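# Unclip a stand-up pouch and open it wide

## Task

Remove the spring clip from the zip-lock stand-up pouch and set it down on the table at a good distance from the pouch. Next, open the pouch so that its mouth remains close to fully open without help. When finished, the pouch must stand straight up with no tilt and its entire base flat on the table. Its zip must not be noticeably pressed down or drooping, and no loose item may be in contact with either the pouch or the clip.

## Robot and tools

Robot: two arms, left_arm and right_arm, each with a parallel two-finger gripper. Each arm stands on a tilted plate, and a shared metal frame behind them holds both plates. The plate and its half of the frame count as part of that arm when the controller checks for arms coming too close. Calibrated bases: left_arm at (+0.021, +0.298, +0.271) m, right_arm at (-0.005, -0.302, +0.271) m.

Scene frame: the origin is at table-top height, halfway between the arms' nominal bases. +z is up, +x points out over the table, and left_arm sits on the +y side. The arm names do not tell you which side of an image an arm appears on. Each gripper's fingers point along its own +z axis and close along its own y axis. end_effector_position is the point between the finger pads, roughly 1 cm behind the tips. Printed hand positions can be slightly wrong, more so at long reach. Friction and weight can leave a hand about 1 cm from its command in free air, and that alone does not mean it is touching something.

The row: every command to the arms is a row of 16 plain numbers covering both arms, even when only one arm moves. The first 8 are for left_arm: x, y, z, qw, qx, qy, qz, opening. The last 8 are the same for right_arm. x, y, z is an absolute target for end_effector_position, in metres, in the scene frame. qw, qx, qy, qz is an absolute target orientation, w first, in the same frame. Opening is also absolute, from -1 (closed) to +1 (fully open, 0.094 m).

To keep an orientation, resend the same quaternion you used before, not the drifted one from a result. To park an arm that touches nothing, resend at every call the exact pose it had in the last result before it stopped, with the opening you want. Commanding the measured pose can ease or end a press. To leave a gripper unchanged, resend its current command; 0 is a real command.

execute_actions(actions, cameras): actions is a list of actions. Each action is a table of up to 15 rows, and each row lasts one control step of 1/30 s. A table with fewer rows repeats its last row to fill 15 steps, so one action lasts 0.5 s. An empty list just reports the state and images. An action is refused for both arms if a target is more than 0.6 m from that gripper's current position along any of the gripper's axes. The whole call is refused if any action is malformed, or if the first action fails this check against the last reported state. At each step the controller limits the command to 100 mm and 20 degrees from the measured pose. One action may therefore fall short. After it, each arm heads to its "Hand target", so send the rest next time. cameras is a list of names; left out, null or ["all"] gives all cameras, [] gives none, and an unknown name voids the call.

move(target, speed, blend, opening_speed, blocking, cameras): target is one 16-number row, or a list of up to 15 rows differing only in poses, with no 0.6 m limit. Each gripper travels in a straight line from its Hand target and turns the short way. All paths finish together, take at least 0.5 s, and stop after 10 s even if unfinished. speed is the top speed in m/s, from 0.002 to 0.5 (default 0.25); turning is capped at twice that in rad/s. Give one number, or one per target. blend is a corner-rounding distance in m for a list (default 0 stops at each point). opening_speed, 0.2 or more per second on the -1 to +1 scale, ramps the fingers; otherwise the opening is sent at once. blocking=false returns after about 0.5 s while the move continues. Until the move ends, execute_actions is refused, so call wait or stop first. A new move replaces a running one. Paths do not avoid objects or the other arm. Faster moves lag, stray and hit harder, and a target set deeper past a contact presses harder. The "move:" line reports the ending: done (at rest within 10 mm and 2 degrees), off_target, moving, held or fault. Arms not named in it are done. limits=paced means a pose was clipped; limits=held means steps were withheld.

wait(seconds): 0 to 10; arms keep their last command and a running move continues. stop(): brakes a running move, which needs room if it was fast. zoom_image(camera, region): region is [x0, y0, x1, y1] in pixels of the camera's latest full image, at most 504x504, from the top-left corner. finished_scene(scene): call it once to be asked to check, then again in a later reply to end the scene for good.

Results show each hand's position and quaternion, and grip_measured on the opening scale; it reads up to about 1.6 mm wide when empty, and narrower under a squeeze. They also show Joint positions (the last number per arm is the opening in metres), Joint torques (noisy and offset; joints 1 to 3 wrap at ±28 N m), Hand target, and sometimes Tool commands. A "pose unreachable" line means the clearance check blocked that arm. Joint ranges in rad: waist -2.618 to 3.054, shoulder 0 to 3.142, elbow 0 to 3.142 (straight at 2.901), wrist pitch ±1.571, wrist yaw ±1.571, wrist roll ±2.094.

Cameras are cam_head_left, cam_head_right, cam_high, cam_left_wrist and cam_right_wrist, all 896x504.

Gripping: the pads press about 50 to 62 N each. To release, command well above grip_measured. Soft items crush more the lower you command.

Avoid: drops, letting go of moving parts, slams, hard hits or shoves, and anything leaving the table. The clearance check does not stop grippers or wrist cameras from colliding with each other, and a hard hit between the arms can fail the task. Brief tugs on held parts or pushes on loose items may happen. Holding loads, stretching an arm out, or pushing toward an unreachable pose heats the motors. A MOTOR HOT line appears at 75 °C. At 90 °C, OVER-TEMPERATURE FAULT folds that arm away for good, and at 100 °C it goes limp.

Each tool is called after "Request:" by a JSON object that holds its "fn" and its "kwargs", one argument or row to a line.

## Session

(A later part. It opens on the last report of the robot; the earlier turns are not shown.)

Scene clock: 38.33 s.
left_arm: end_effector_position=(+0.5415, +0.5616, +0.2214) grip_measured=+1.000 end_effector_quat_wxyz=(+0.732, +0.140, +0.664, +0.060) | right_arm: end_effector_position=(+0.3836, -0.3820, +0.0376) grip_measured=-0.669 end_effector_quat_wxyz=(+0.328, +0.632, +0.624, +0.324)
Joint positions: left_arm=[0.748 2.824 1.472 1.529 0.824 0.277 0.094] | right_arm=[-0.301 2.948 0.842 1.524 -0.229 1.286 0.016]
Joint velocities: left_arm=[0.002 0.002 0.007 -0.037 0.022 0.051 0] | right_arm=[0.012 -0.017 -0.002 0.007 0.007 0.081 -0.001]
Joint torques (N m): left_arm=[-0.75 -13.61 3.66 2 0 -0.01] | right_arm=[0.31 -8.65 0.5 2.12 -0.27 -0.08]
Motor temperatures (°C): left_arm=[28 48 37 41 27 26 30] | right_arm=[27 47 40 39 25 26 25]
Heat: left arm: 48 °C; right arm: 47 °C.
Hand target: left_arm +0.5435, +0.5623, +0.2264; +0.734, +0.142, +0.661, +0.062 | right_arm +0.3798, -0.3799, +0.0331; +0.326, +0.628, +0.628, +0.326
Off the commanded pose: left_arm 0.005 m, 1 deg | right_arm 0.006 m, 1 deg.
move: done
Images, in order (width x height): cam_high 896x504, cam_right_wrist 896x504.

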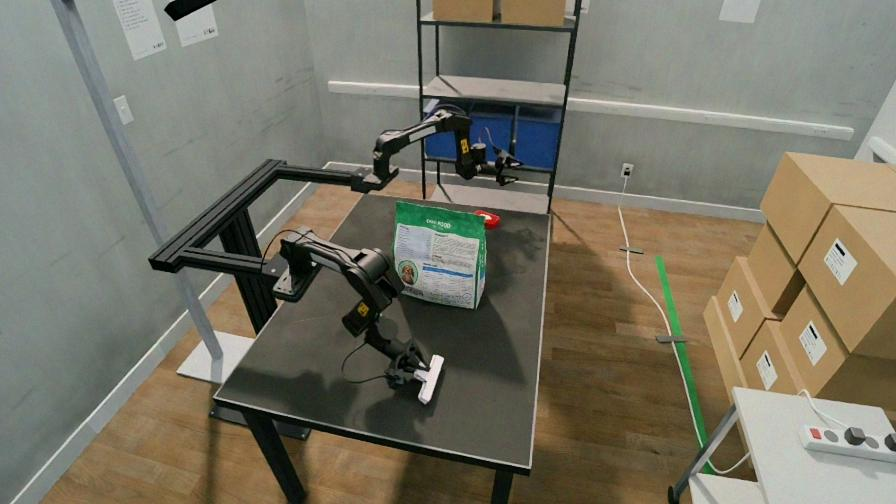

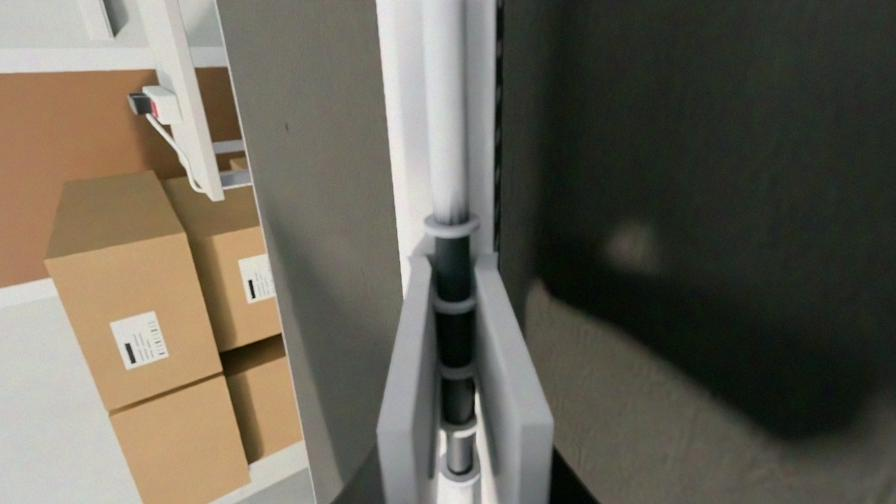

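Request:
{"fn": "move", "kwargs": {
  "target": [0.5435,0.5623,0.2264,0.734,0.142,0.661,0.062,1,0.38,-0.38,0.025,0.326,0.628,0.628,0.326,-0.9],
  "cameras": ["cam_right_wrist","cam_high"],
  "speed": 0.03
}}

Request:
{"fn": "zoom_image", "kwargs": {
  "camera": "cam_high",
  "region": [360, 310, 480, 430]
}}

Scene clock: 39.30 s.
left_arm: end_effector_position=(+0.5415, +0.5616, +0.2214) grip_measured=+1.000 end_effector_quat_wxyz=(+0.732, +0.140, +0.664, +0.060) | right_arm: end_effector_position=(+0.3859, -0.3819, +0.0323) grip_measured=-0.669 end_effector_quat_wxyz=(+0.331, +0.629, +0.623, +0.328)
Joint positions: left_arm=[0.748 2.824 1.472 1.529 0.824 0.277 0.094] | right_arm=[-0.304 2.976 0.871 1.534 -0.238 1.284 0.016]
Joint velocities: left_arm=[-0.002 -0.007 -0.012 -0.007 0.037 0.007 0] | right_arm=[0.002 -0.002 -0.017 -0.066 -0.051 -0.037 0.001]
Joint torques (N m): left_arm=[-0.75 -13.64 3.64 2 -0.01 -0.02] | right_arm=[0.29 -8.47 0.5 2.05 -0.24 -0.08]
Motor temperatures (°C): left_arm=[28 48 37 41 27 26 30] | right_arm=[27 47 40 39 25 26 25]
Heat: left arm: 48 °C; right arm: 47 °C.
Hand target: left_arm +0.5435, +0.5623, +0.2264; +0.734, +0.142, +0.661, +0.062 | right_arm +0.3798, -0.3799, +0.0250; +0.326, +0.628, +0.628, +0.326
Off the commanded pose: left_arm 0.005 m, 1 deg | right_arm 0.010 m, 1 deg.
move: done
Images, in order (width x height): cam_high 896x504, cam_right_wrist 896x504.

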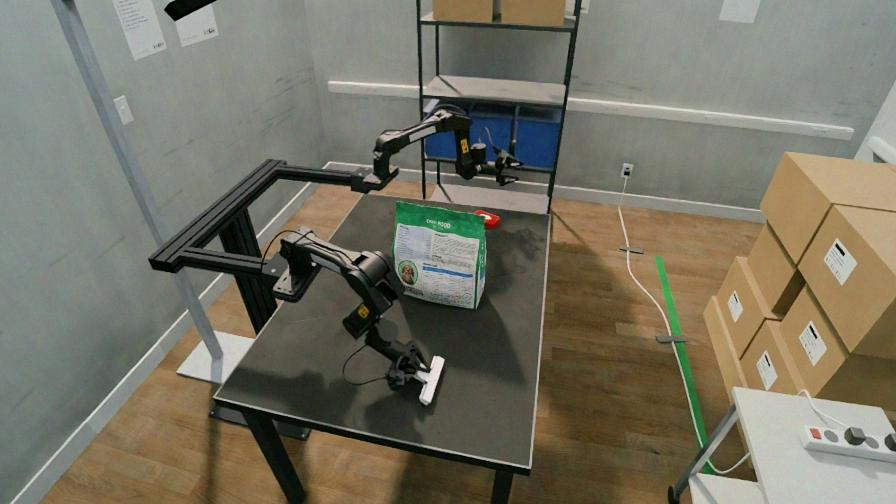

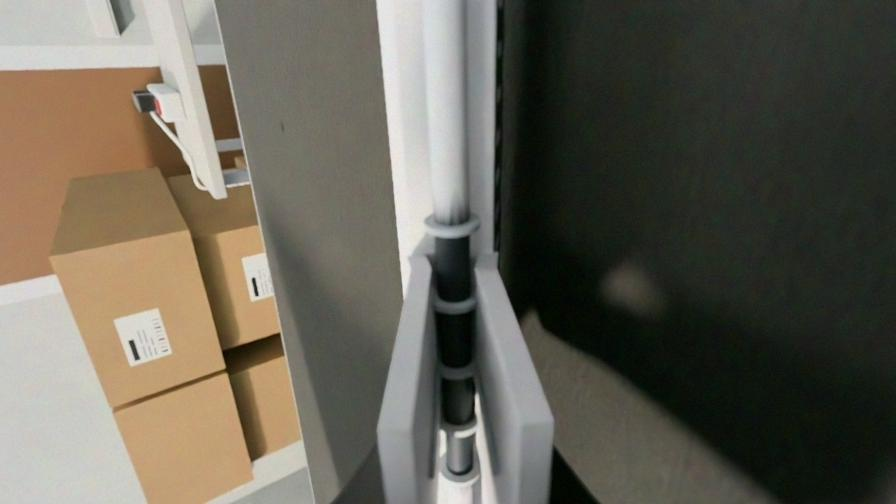

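Scaled by 4.200 from the camera's 896x504 image, which has a finer 1280x720 frame.

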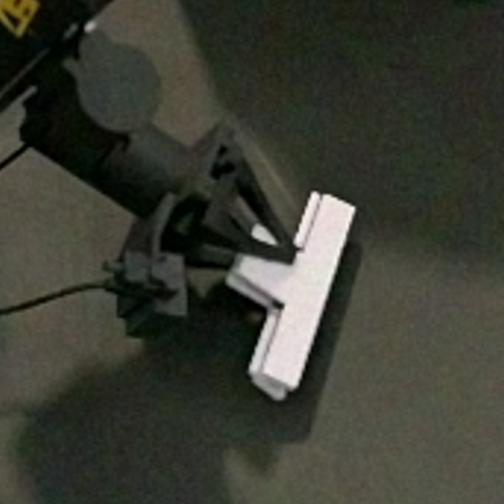

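Request:
{"fn": "move", "kwargs": {
  "target": [0.5435,0.5623,0.2264,0.734,0.142,0.661,0.062,1,0.382,-0.38,0.027,0.326,0.628,0.628,0.326,0.1],
  "cameras": ["cam_right_wrist","cam_high"],
  "opening_speed": 0.4
}}

Request:
{"fn": "zoom_image", "kwargs": {
  "camera": "cam_high",
  "region": [360, 310, 480, 430]
}}

Scene clock: 42.30 s.
left_arm: end_effector_position=(+0.5415, +0.5616, +0.2214) grip_measured=+1.000 end_effector_quat_wxyz=(+0.732, +0.140, +0.664, +0.060) | right_arm: end_effector_position=(+0.3858, -0.3819, +0.0323) grip_measured=+0.098 end_effector_quat_wxyz=(+0.331, +0.629, +0.623, +0.328)
Joint positions: left_arm=[0.748 2.824 1.472 1.529 0.824 0.277 0.094] | right_arm=[-0.304 2.977 0.871 1.535 -0.238 1.284 0.052]
Joint velocities: left_arm=[-0.002 0.037 -0.002 -0.022 -0.081 0.022 0] | right_arm=[-0.007 -0.002 0.017 -0.081 -0.022 -0.037 0]
Joint torques (N m): left_arm=[-0.76 -13.64 3.64 2.01 0 -0.01] | right_arm=[0.5 -9.35 0.34 1.94 -0.19 -0.08]
Motor temperatures (°C): left_arm=[28 49 37 41 27 26 30] | right_arm=[27 46 40 39 25 26 25]
Heat: left arm: 49 °C; right arm: 46 °C.
Hand target: left_arm +0.5435, +0.5623, +0.2264; +0.734, +0.142, +0.661, +0.062 | right_arm +0.3819, -0.3800, +0.0272; +0.326, +0.628, +0.628, +0.326
Off the commanded pose: left_arm 0.005 m, 1 deg | right_arm 0.007 m, 1 deg.
move: done
Images, in order (width x height): cam_high 896x504, cam_right_wrist 896x504.

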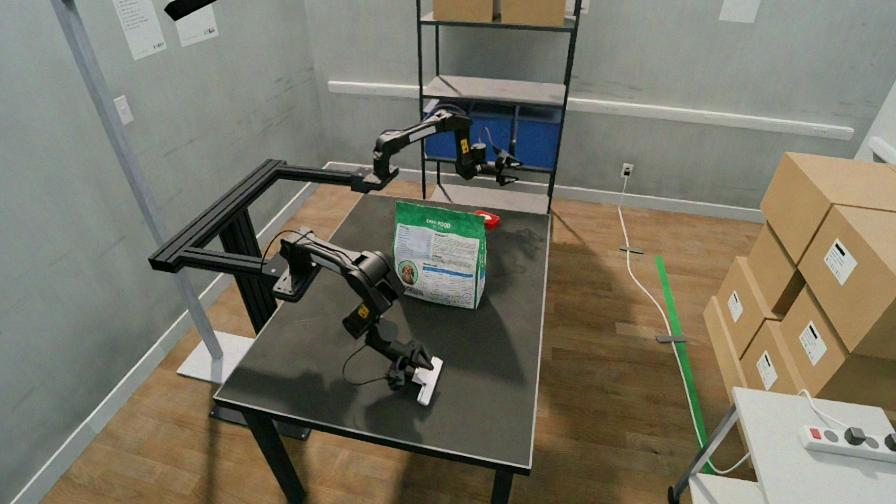

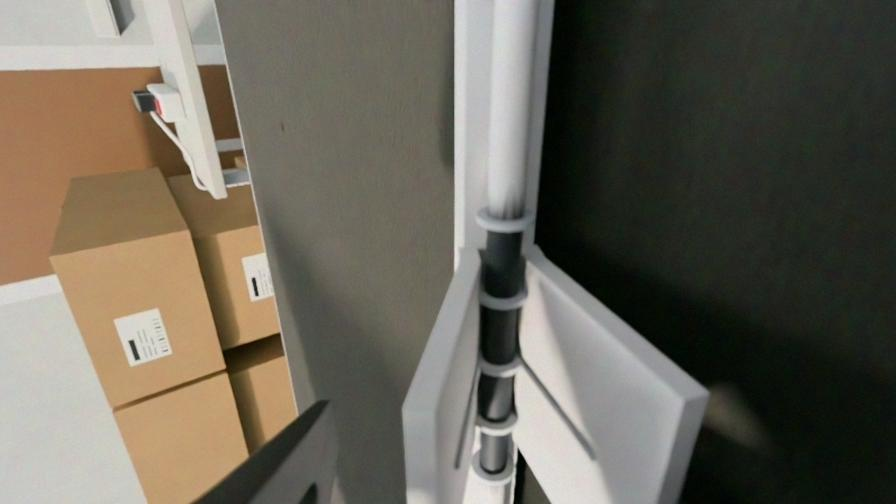

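Scaled by 4.200 from the camera's 896x504 image, which has a finer 1280x720 frame.

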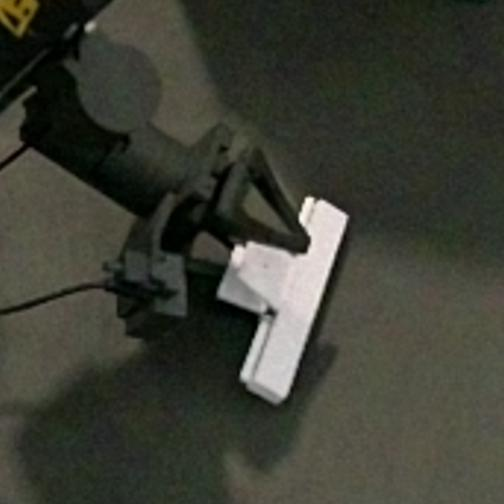

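Request:
{"fn": "move", "kwargs": {
  "target": [
    [0.5435,0.5623,0.2264,0.734,0.142,0.661,0.062,1,0.30,-0.38,0.05,0.326,0.628,0.628,0.326,0.1],
    [0.5435,0.5623,0.2264,0.734,0.142,0.661,0.062,1,0.26,-0.38,0.12,0.326,0.628,0.628,0.326,0.1]
  ],
  "cameras": ["cam_right_wrist","cam_high"],
  "speed": 0.08
}}

Request:
{"fn": "zoom_image", "kwargs": {
  "camera": "cam_high",
  "region": [360, 310, 480, 430]
}}

Scene clock: 45.37 s.
left_arm: end_effector_position=(+0.5415, +0.5616, +0.2214) grip_measured=+1.000 end_effector_quat_wxyz=(+0.732, +0.140, +0.664, +0.060) | right_arm: end_effector_position=(+0.2589, -0.3830, +0.1141) grip_measured=+0.098 end_effector_quat_wxyz=(+0.258, +0.633, +0.656, +0.319)
Joint positions: left_arm=[0.748 2.824 1.472 1.529 0.824 0.277 0.094] | right_arm=[-0.598 2.653 0.279 1.56 -0.506 1.028 0.052]
Joint velocities: left_arm=[-0.007 0.017 -0.002 -0.051 0.066 -0.007 0] | right_arm=[-0.007 -0.007 -0.007 0.066 -0.037 -0.007 0.001]
Joint torques (N m): left_arm=[-0.76 -13.63 3.62 2.01 -0.02 -0.01] | right_arm=[-0.09 -9.39 -2.62 1.56 -0.42 -0.08]
Motor temperatures (°C): left_arm=[28 49 37 41 27 26 30] | right_arm=[27 46 40 39 25 26 25]
Heat: left arm: 49 °C; right arm: 46 °C.
Hand target: left_arm +0.5435, +0.5623, +0.2264; +0.734, +0.142, +0.661, +0.062 | right_arm +0.2599, -0.3831, +0.1195; +0.263, +0.627, +0.658, +0.324
Off the commanded pose: left_arm 0.005 m, 1 deg | right_arm 0.007 m, 8 deg.
joint sent to its limit (right arm) — joint 4 (wrist pitch), upper limit. The joint targets are off in orientation, not in position.
move: off_target (right_arm)
Images, in order (width x height): cam_high 896x504, cam_right_wrist 896x504.

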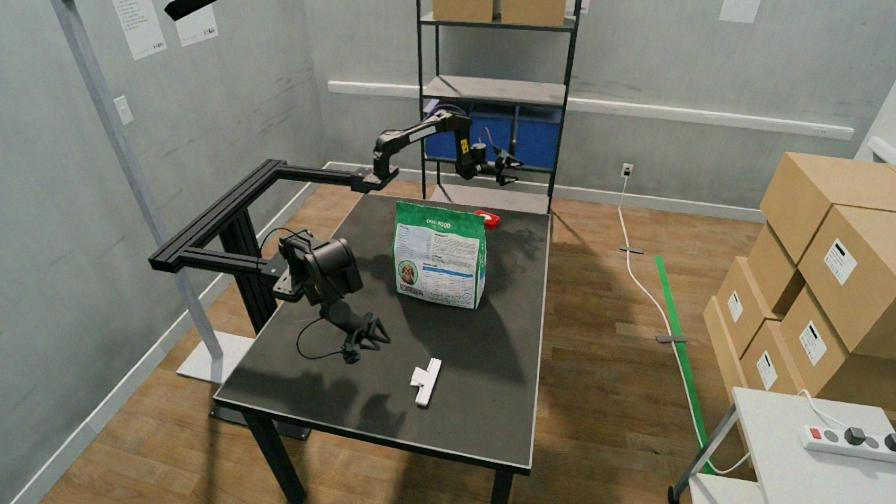

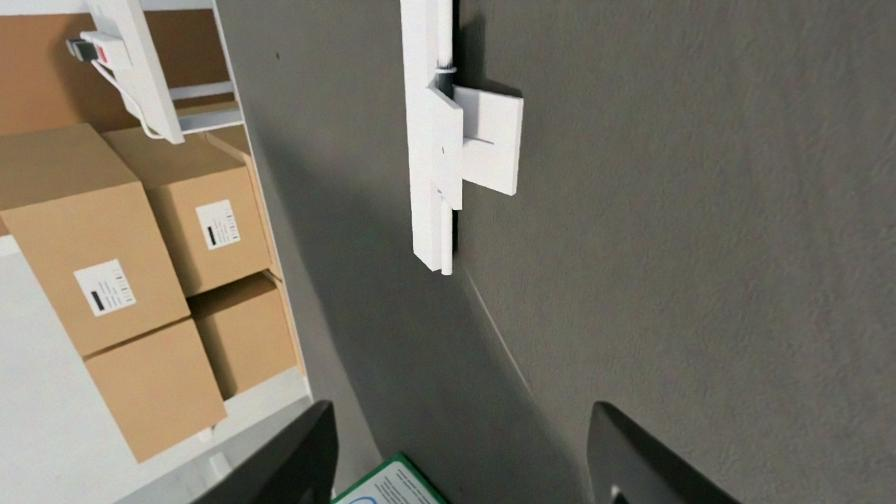

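Scaled by 4.200 from the camera's 896x504 image, which has a finer 1280x720 frame.

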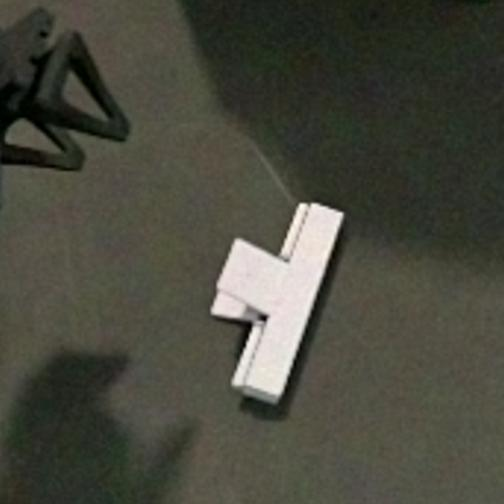

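Request:
{"fn": "move", "kwargs": {
  "target": [
    [0.5435,0.5623,0.2264,0.734,0.142,0.661,0.062,1,0.28,-0.34,0.3,0.326,0.628,0.628,0.326,0.1],
    [0.5435,0.5623,0.2264,0.734,0.142,0.661,0.062,1,0.32,-0.08,0.49,0.09,0.026,0.99,0.07,1]
  ],
  "blend": 0.03
}}

Request:
{"fn": "zoom_image", "kwargs": {
  "camera": "cam_right_wrist",
  "region": [200, 0, 600, 400]
}}

Request:
{"fn": "zoom_image", "kwargs": {
  "camera": "cam_head_left",
  "region": [460, 80, 580, 200]
}}

Request:
{"fn": "zoom_image", "kwargs": {
  "camera": "cam_high",
  "region": [380, 180, 510, 310]
}}

every target must give the same right_gripper/opening; nothing of the call was run
Scene clock: 47.23 s.
left_arm: end_effector_position=(+0.5415, +0.5616, +0.2214) grip_measured=+1.000 end_effector_quat_wxyz=(+0.732, +0.140, +0.664, +0.060) | right_arm: end_effector_position=(+0.2590, -0.3829, +0.1142) grip_measured=+0.098 end_effector_quat_wxyz=(+0.258, +0.633, +0.656, +0.320)
Joint positions: left_arm=[0.748 2.824 1.472 1.529 0.824 0.277 0.094] | right_arm=[-0.598 2.653 0.279 1.56 -0.506 1.027 0.052]
Joint velocities: left_arm=[-0.017 -0.022 0.002 0.022 -0.051 0.037 0] | right_arm=[-0.002 -0.012 0.012 0.022 -0.022 0.022 -0.001]
Joint torques (N m): left_arm=[-0.77 -13.61 3.63 2.01 0 -0.01] | right_arm=[-0.06 -9.39 -2.62 1.56 -0.41 -0.07]
Motor temperatures (°C): left_arm=[28 49 37 41 27 26 30] | right_arm=[27 45 40 39 25 26 25]
Heat: left arm: 49 °C; right arm: 45 °C.
Hand target: left_arm +0.5435, +0.5623, +0.2264; +0.734, +0.142, +0.661, +0.062 | right_arm +0.2599, -0.3831, +0.1195; +0.263, +0.627, +0.658, +0.324
Tool commands: left_gripper/opening=+1.0 right_gripper/opening=+0.1
Off the commanded pose: left_arm 0.005 m, 1 deg | right_arm 0.007 m, 8 deg.

Scaled by 1.260 from the camera's 896x504 image, which has a finer 1280x720 frame.

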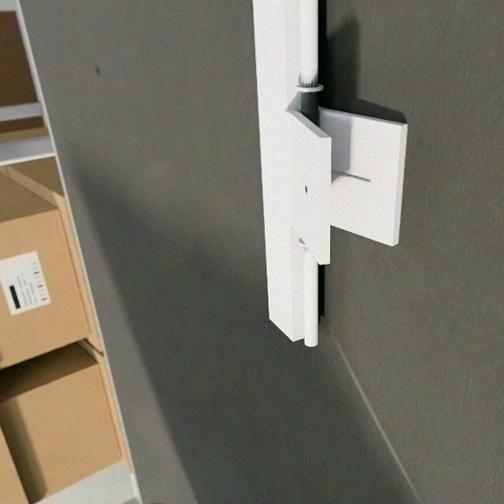

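This scene's latest camera images include none from cam_head_left. They are from: cam_high, cam_right_wrist. cam_head_left's image comes with the result of a call that names it in "cameras".

Scaled by 3.877 from the camera's 896x504 image, which has a finer 1280x720 frame.

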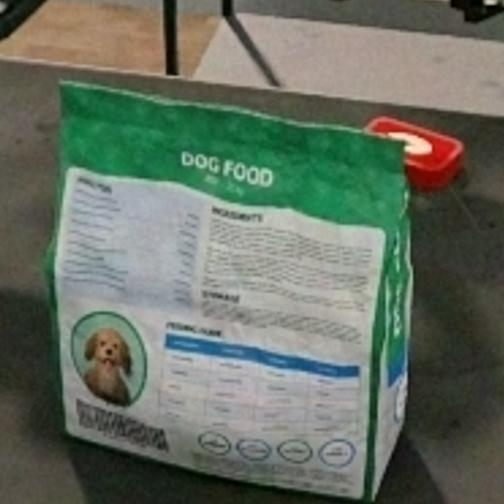

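Request:
{"fn": "move", "kwargs": {
  "target": [
    [0.5435,0.5623,0.2264,0.734,0.142,0.661,0.062,1,0.28,-0.34,0.3,0.326,0.628,0.628,0.326,1],
    [0.5435,0.5623,0.2264,0.734,0.142,0.661,0.062,1,0.32,-0.08,0.47,0.09,0.026,0.99,0.07,1]
  ],
  "blend": 0.03
}}

Request:
{"fn": "zoom_image", "kwargs": {
  "camera": "cam_right_wrist",
  "region": [200, 0, 600, 400]
}}

Request:
{"fn": "zoom_image", "kwargs": {
  "camera": "cam_head_left",
  "region": [460, 80, 580, 200]
}}

Scene clock: 52.50 s.
left_arm: end_effector_position=(+0.5415, +0.5616, +0.2214) grip_measured=+1.000 end_effector_quat_wxyz=(+0.732, +0.140, +0.664, +0.060) | right_arm: end_effector_position=(+0.3116, -0.0800, +0.4747) grip_measured=+0.998 end_effector_quat_wxyz=(+0.089, +0.031, +0.993, +0.077)
Joint positions: left_arm=[0.748 2.824 1.472 1.529 0.824 0.277 0.094] | right_arm=[0.785 1.884 1.894 -1.388 0.124 0.762 0.094]
Joint velocities: left_arm=[-0.007 -0.007 -0.012 0.022 0.081 0.007 0] | right_arm=[-0.022 -0.007 -0.002 -0.007 -0.007 -0.066 0]
Joint torques (N m): left_arm=[-0.76 -13.63 3.63 2.01 0 -0.01] | right_arm=[1.4 -8.61 8.66 0.64 0.15 -0.04]
Motor temperatures (°C): left_arm=[28 50 37 41 26 26 30] | right_arm=[27 44 40 39 25 26 25]
Heat: left arm: 50 °C; right arm: 44 °C.
Hand target: left_arm +0.5435, +0.5623, +0.2264; +0.734, +0.142, +0.661, +0.062 | right_arm +0.3138, -0.0783, +0.4747; +0.093, +0.025, +0.993, +0.069
Off the commanded pose: left_arm 0.005 m, 1 deg | right_arm 0.010 m, 1 deg.
move: done; limits=paced

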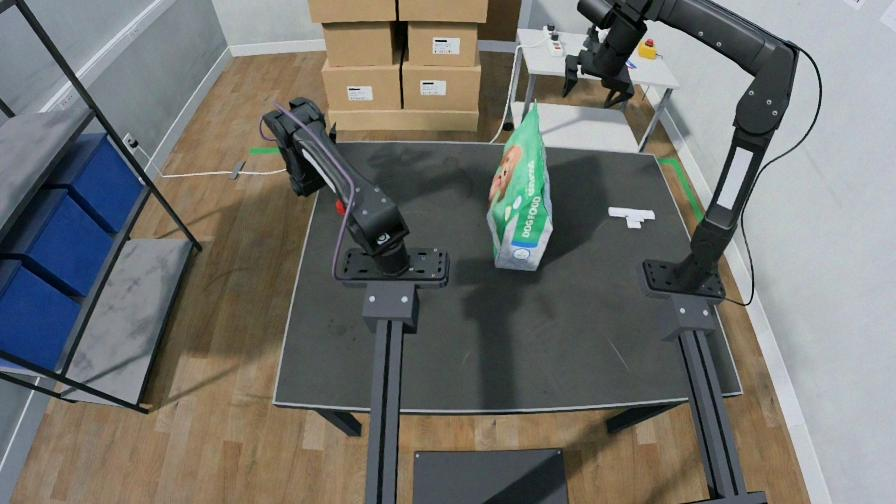

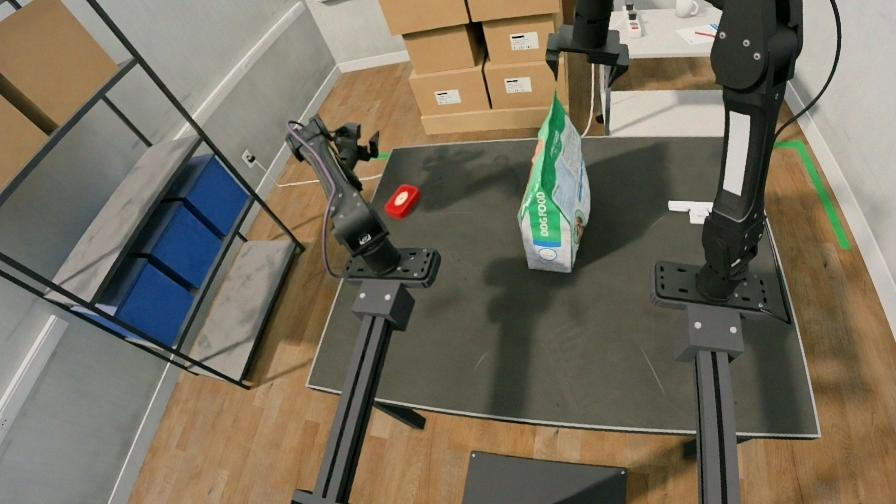

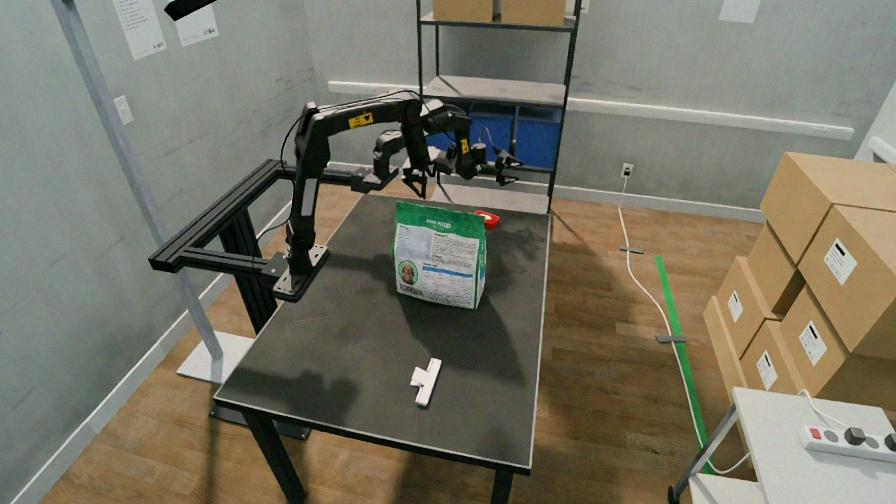

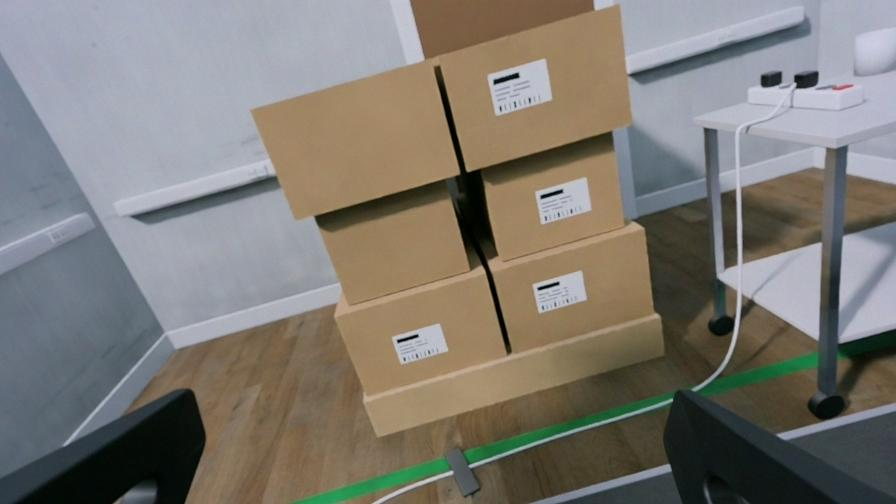

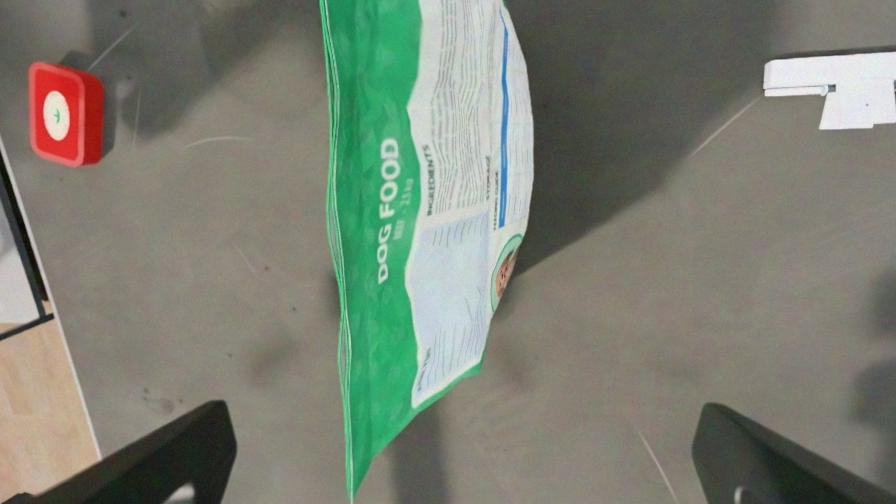

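Scaled by 1.260 from the camera's 896x504 image, which has a finer 1280x720 frame.

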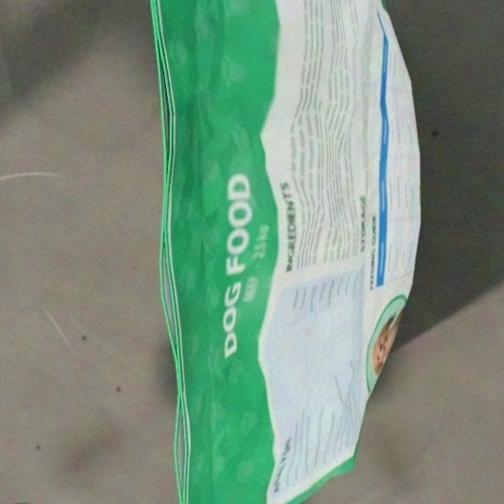

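Scaled by 4.200 from the camera's 896x504 image, which has a finer 1280x720 frame.

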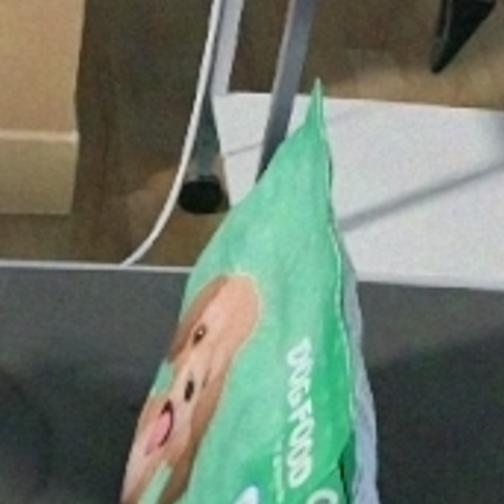

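Request:
{"fn": "move", "kwargs": {
  "target": [0.5435,0.5623,0.2264,0.734,0.142,0.661,0.062,1,0.30,-0.01,0.45,0.06,0.026,0.99,0.05,1],
  "cameras": ["cam_right_wrist"],
  "speed": 0.15
}}

Request:
{"fn": "zoom_image", "kwargs": {
  "camera": "cam_right_wrist",
  "region": [350, 0, 550, 200]
}}

Request:
{"fn": "zoom_image", "kwargs": {
  "camera": "cam_right_wrist",
  "region": [350, 170, 550, 370]
}}

Request:
{"fn": "zoom_image", "kwargs": {
  "camera": "cam_right_wrist",
  "region": [350, 304, 550, 504]
}}

Scene clock: 54.03 s.
left_arm: end_effector_position=(+0.5415, +0.5616, +0.2214) grip_measured=+1.000 end_effector_quat_wxyz=(+0.732, +0.140, +0.664, +0.060) | right_arm: end_effector_position=(+0.2971, -0.0113, +0.4499) grip_measured=+0.998 end_effector_quat_wxyz=(+0.059, +0.024, +0.996, +0.055)
Joint positions: left_arm=[0.748 2.824 1.472 1.529 0.824 0.277 0.094] | right_arm=[0.923 2.117 2.108 -1.461 0.13 0.896 0.094]
Joint velocities: left_arm=[-0.007 -0.007 -0.017 -0.051 -0.051 -0.022 0] | right_arm=[-0.002 0.002 -0.002 -0.007 -0.081 0.037 0]
Joint torques (N m): left_arm=[-0.77 -13.65 3.62 2 -0.01 -0.01] | right_arm=[1.16 -10.85 8.51 0.44 0.1 0.08]
Motor temperatures (°C): left_arm=[28 50 37 41 26 26 30] | right_arm=[27 44 40 39 25 26 25]
Heat: left arm: 50 °C; right arm: 44 °C.
Hand target: left_arm +0.5435, +0.5623, +0.2264; +0.734, +0.142, +0.661, +0.062 | right_arm +0.2988, -0.0103, +0.4497; +0.061, +0.026, +0.997, +0.051
Off the commanded pose: left_arm 0.005 m, 1 deg | right_arm 0.003 m, 1 deg.
move: done
Images, in order (width x height): cam_right_wrist 896x504.

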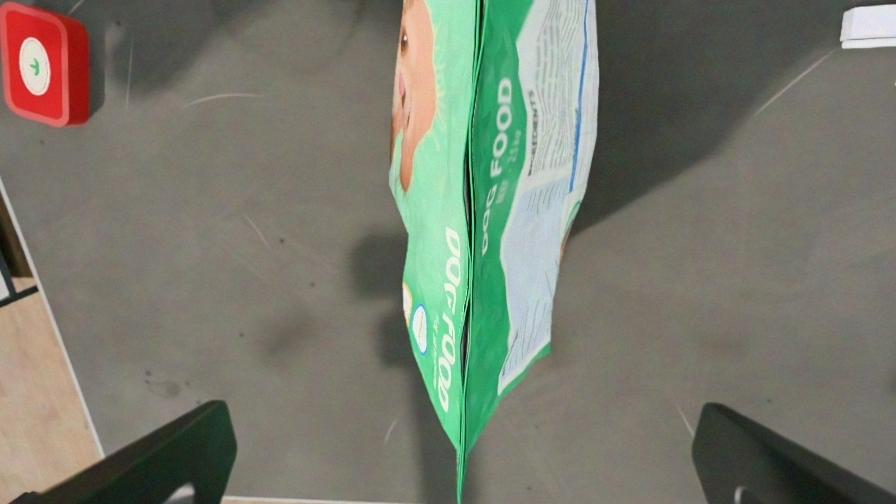

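Scaled by 2.520 from the camera's 896x504 image, which has a finer 1280x720 frame.

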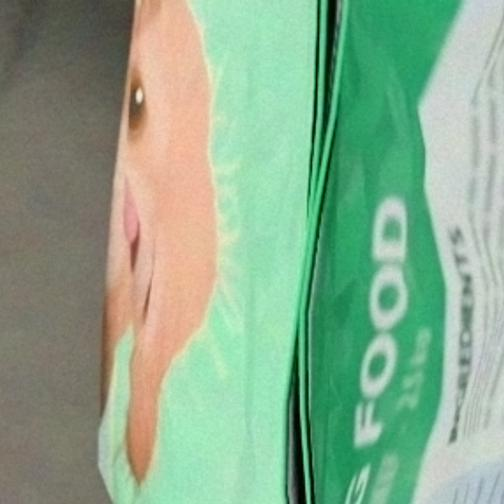

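Scaled by 2.520 from the camera's 896x504 image, which has a finer 1280x720 frame.

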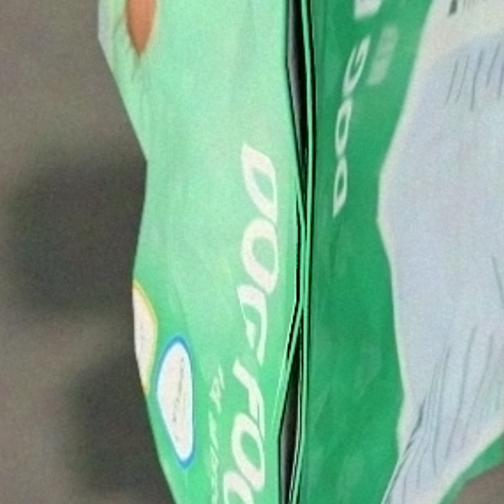

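Scaled by 2.520 from the camera's 896x504 image, which has a finer 1280x720 frame.

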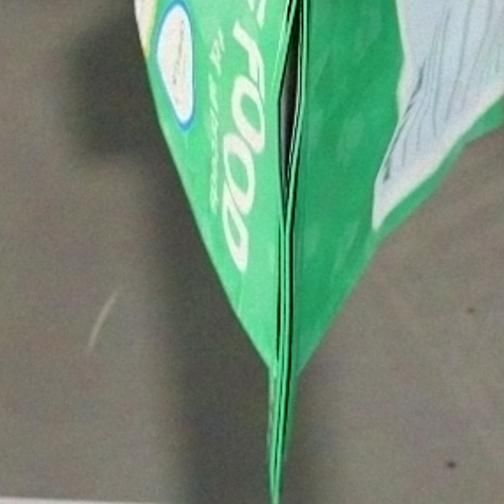

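Request:
{"fn": "move", "kwargs": {
  "target": [0.5435,0.5623,0.2264,0.734,0.142,0.661,0.062,1,0.30,-0.005,0.40,0.02,0.026,0.999,0.02,1],
  "cameras": ["cam_right_wrist"],
  "speed": 0.1
}}

Request:
{"fn": "zoom_image", "kwargs": {
  "camera": "cam_right_wrist",
  "region": [350, 0, 550, 200]
}}

Request:
{"fn": "zoom_image", "kwargs": {
  "camera": "cam_right_wrist",
  "region": [350, 170, 550, 370]
}}

Request:
{"fn": "zoom_image", "kwargs": {
  "camera": "cam_right_wrist",
  "region": [350, 304, 550, 504]
}}

Scene clock: 56.73 s.
left_arm: end_effector_position=(+0.5415, +0.5616, +0.2214) grip_measured=+1.000 end_effector_quat_wxyz=(+0.732, +0.140, +0.664, +0.060) | right_arm: end_effector_position=(+0.2995, -0.0059, +0.4073) grip_measured=+0.998 end_effector_quat_wxyz=(+0.027, +0.024, +0.999, +0.022)
Joint positions: left_arm=[0.748 2.824 1.472 1.529 0.824 0.277 0.094] | right_arm=[0.912 2.213 2.094 -1.443 0.121 0.896 0.094]
Joint velocities: left_arm=[0.007 0.007 -0.002 -0.007 -0.051 -0.022 0] | right_arm=[0.007 -0.012 -0.002 -0.066 0.037 -0.022 0]
Joint torques (N m): left_arm=[-0.77 -13.63 3.66 2 -0.01 -0.02] | right_arm=[0.8 -11.81 6.04 0.45 -0.07 0.03]
Motor temperatures (°C): left_arm=[28 50 37 41 26 26 30] | right_arm=[27 44 40 38 25 26 25]
Heat: left arm: 50 °C; right arm: 44 °C.
Hand target: left_arm +0.5435, +0.5623, +0.2264; +0.734, +0.142, +0.661, +0.062 | right_arm +0.3000, -0.0048, +0.4001; +0.020, +0.026, +0.999, +0.020
Off the commanded pose: left_arm 0.005 m, 1 deg | right_arm 0.007 m, 1 deg.
move: done
Images, in order (width x height): cam_right_wrist 896x504.

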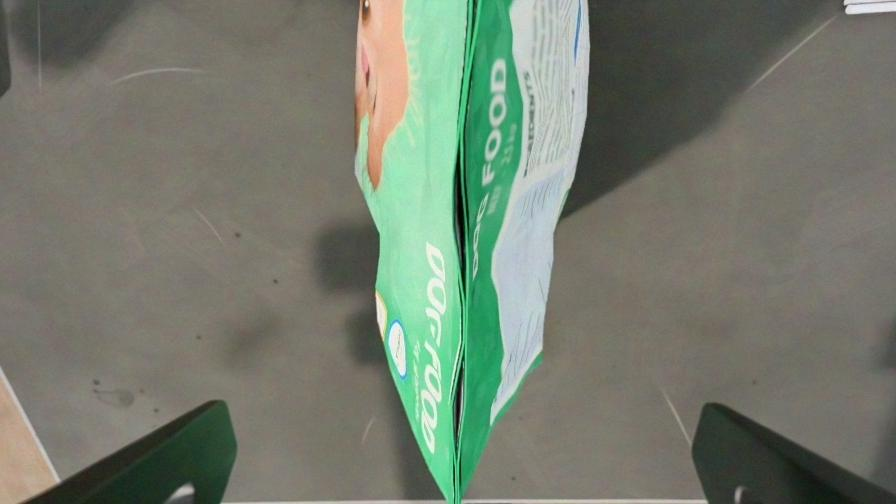

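Scaled by 2.520 from the camera's 896x504 image, which has a finer 1280x720 frame.

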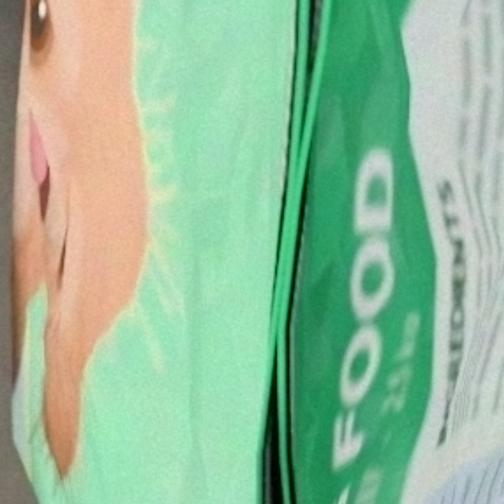

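Scaled by 2.520 from the camera's 896x504 image, which has a finer 1280x720 frame.

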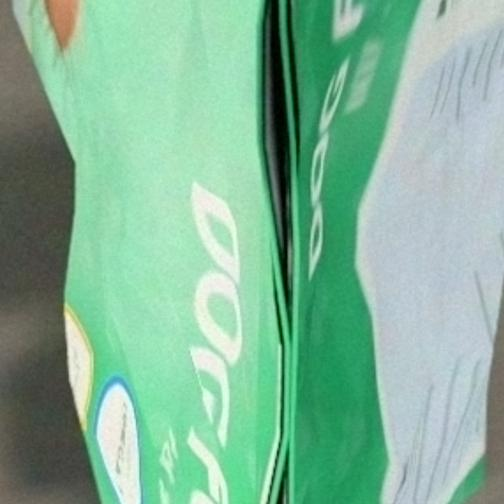

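Scaled by 2.520 from the camera's 896x504 image, which has a finer 1280x720 frame.

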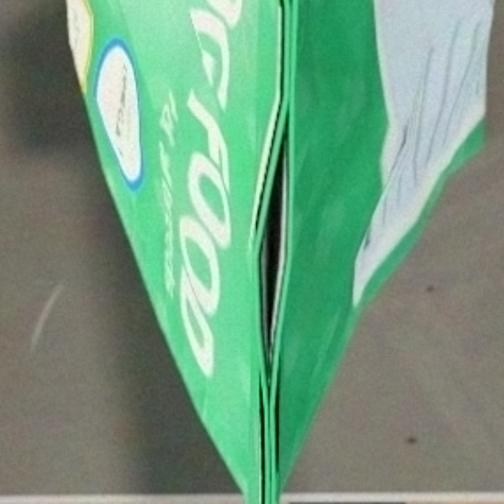

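Request:
{"fn": "move", "kwargs": {
  "target": [0.5435,0.5623,0.2264,0.734,0.142,0.661,0.062,1,0.326,-0.027,0.375,0,0.026,0.9997,0,-0.36],
  "cameras": ["cam_right_wrist","cam_head_right","cam_high"],
  "speed": 0.08
}}

Request:
{"fn": "zoom_image", "kwargs": {
  "camera": "cam_right_wrist",
  "region": [250, 204, 550, 504]
}}

Request:
{"fn": "zoom_image", "kwargs": {
  "camera": "cam_head_right",
  "region": [500, 60, 620, 180]
}}

Scene clock: 58.77 s.
left_arm: end_effector_position=(+0.5415, +0.5616, +0.2214) grip_measured=+1.000 end_effector_quat_wxyz=(+0.732, +0.140, +0.664, +0.060) | right_arm: end_effector_position=(+0.3237, -0.0307, +0.3771) grip_measured=-0.358 end_effector_quat_wxyz=(+0.000, +0.029, +1.000, -0.003)
Joint positions: left_arm=[0.748 2.824 1.472 1.529 0.824 0.277 0.094] | right_arm=[0.823 2.276 2.094 -1.442 0.118 0.824 0.03]
Joint velocities: left_arm=[0.017 0.032 -0.007 -0.051 0.007 -0.022 0] | right_arm=[-0.017 -0.002 -0.002 0.007 0.007 0.037 -0.001]
Joint torques (N m): left_arm=[-0.75 -13.65 3.64 2 -0.01 0] | right_arm=[1.16 -12.05 8.4 0.19 -0.06 -0.04]
Motor temperatures (°C): left_arm=[28 50 37 41 26 26 30] | right_arm=[27 44 40 38 25 26 25]
Heat: left arm: 50 °C; right arm: 44 °C.
Hand target: left_arm +0.5435, +0.5623, +0.2264; +0.734, +0.142, +0.661, +0.062 | right_arm +0.3264, -0.0267, +0.3749; +0.000, +0.026, +1.000, +0.000
Off the commanded pose: left_arm 0.005 m, 1 deg | right_arm 0.005 m, 0 deg.
move: done
Images, in order (width x height): cam_head_right 896x504, cam_high 896x504, cam_right_wrist 896x504.

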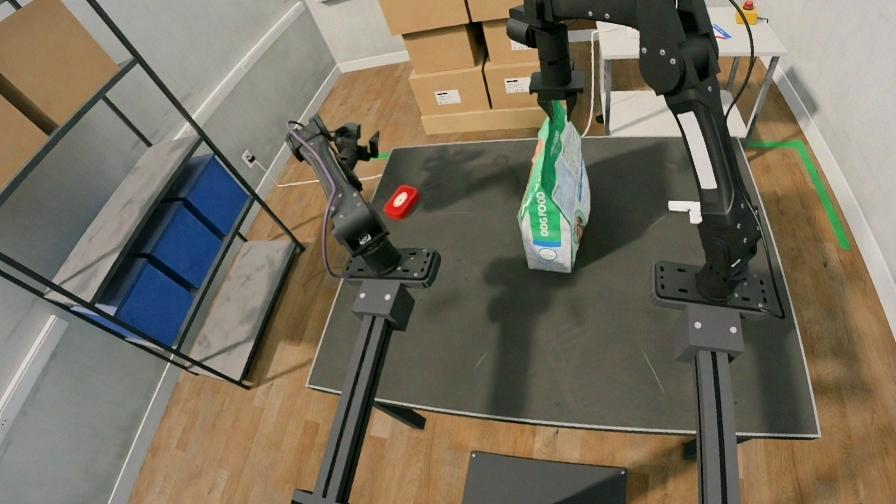

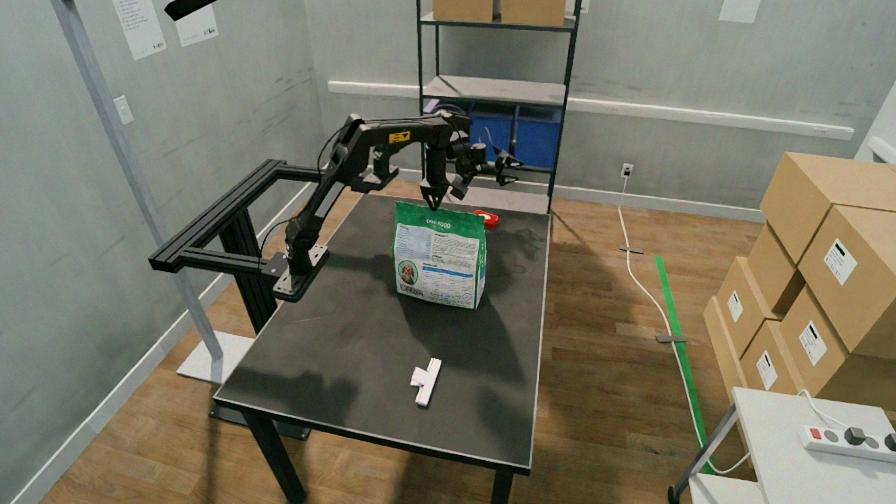

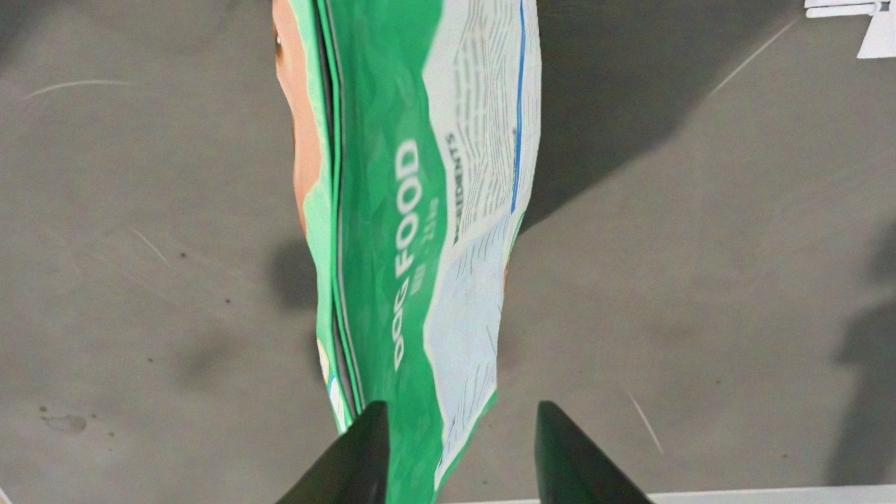

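Scaled by 1.680 from the camera's 896x504 image, which has a finer 1280x720 frame.

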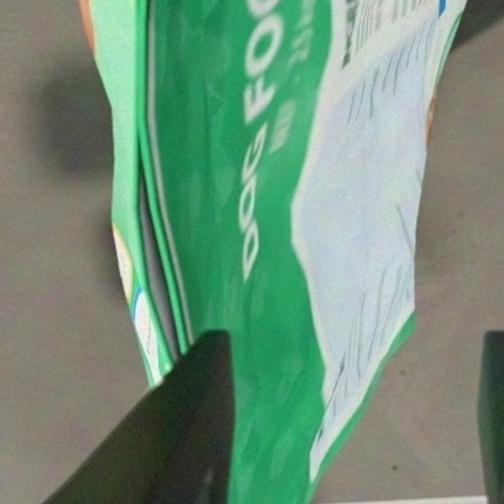

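Scaled by 4.200 from the camera's 896x504 image, which has a finer 1280x720 frame.

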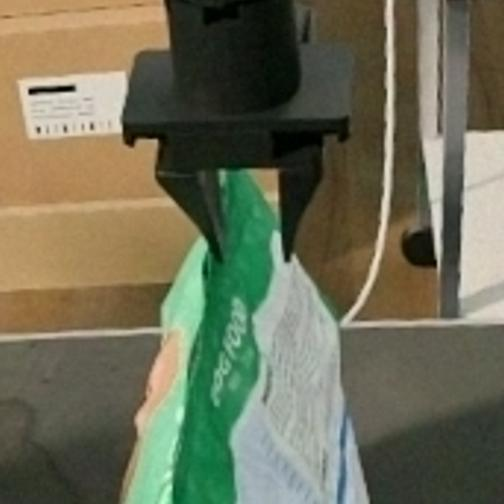

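Request:
{"fn": "zoom_image", "kwargs": {
  "camera": "cam_right_wrist",
  "region": [290, 0, 390, 100]
}}

Request:
{"fn": "zoom_image", "kwargs": {
  "camera": "cam_right_wrist",
  "region": [290, 100, 390, 200]
}}

Request:
{"fn": "zoom_image", "kwargs": {
  "camera": "cam_right_wrist",
  "region": [290, 200, 390, 300]
}}

Request:
{"fn": "zoom_image", "kwargs": {
  "camera": "cam_right_wrist",
  "region": [290, 300, 410, 420]
}}

Scaled by 5.040 from the camera's 896x504 image, which has a finer 1280x720 frame.

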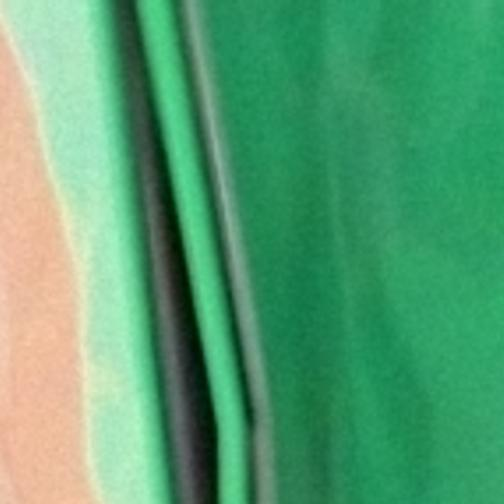

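Scaled by 5.040 from the camera's 896x504 image, which has a finer 1280x720 frame.

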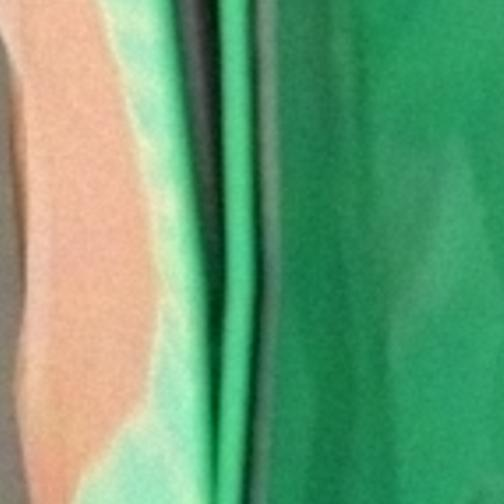

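Scaled by 5.040 from the camera's 896x504 image, which has a finer 1280x720 frame.

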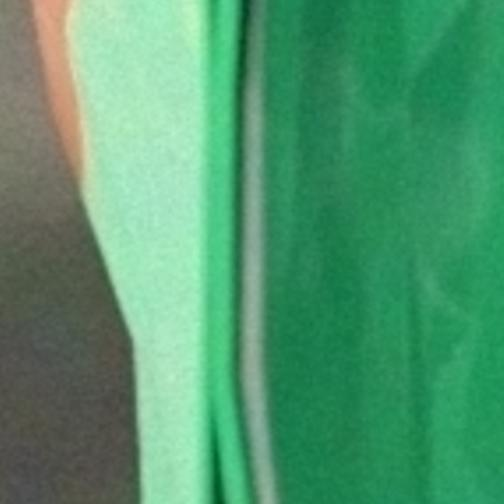

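Scaled by 4.200 from the camera's 896x504 image, which has a finer 1280x720 frame.

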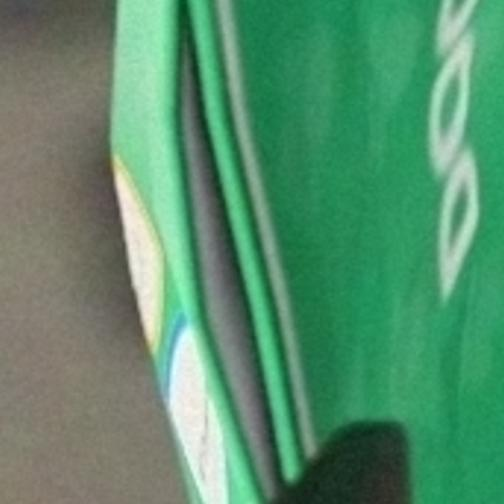

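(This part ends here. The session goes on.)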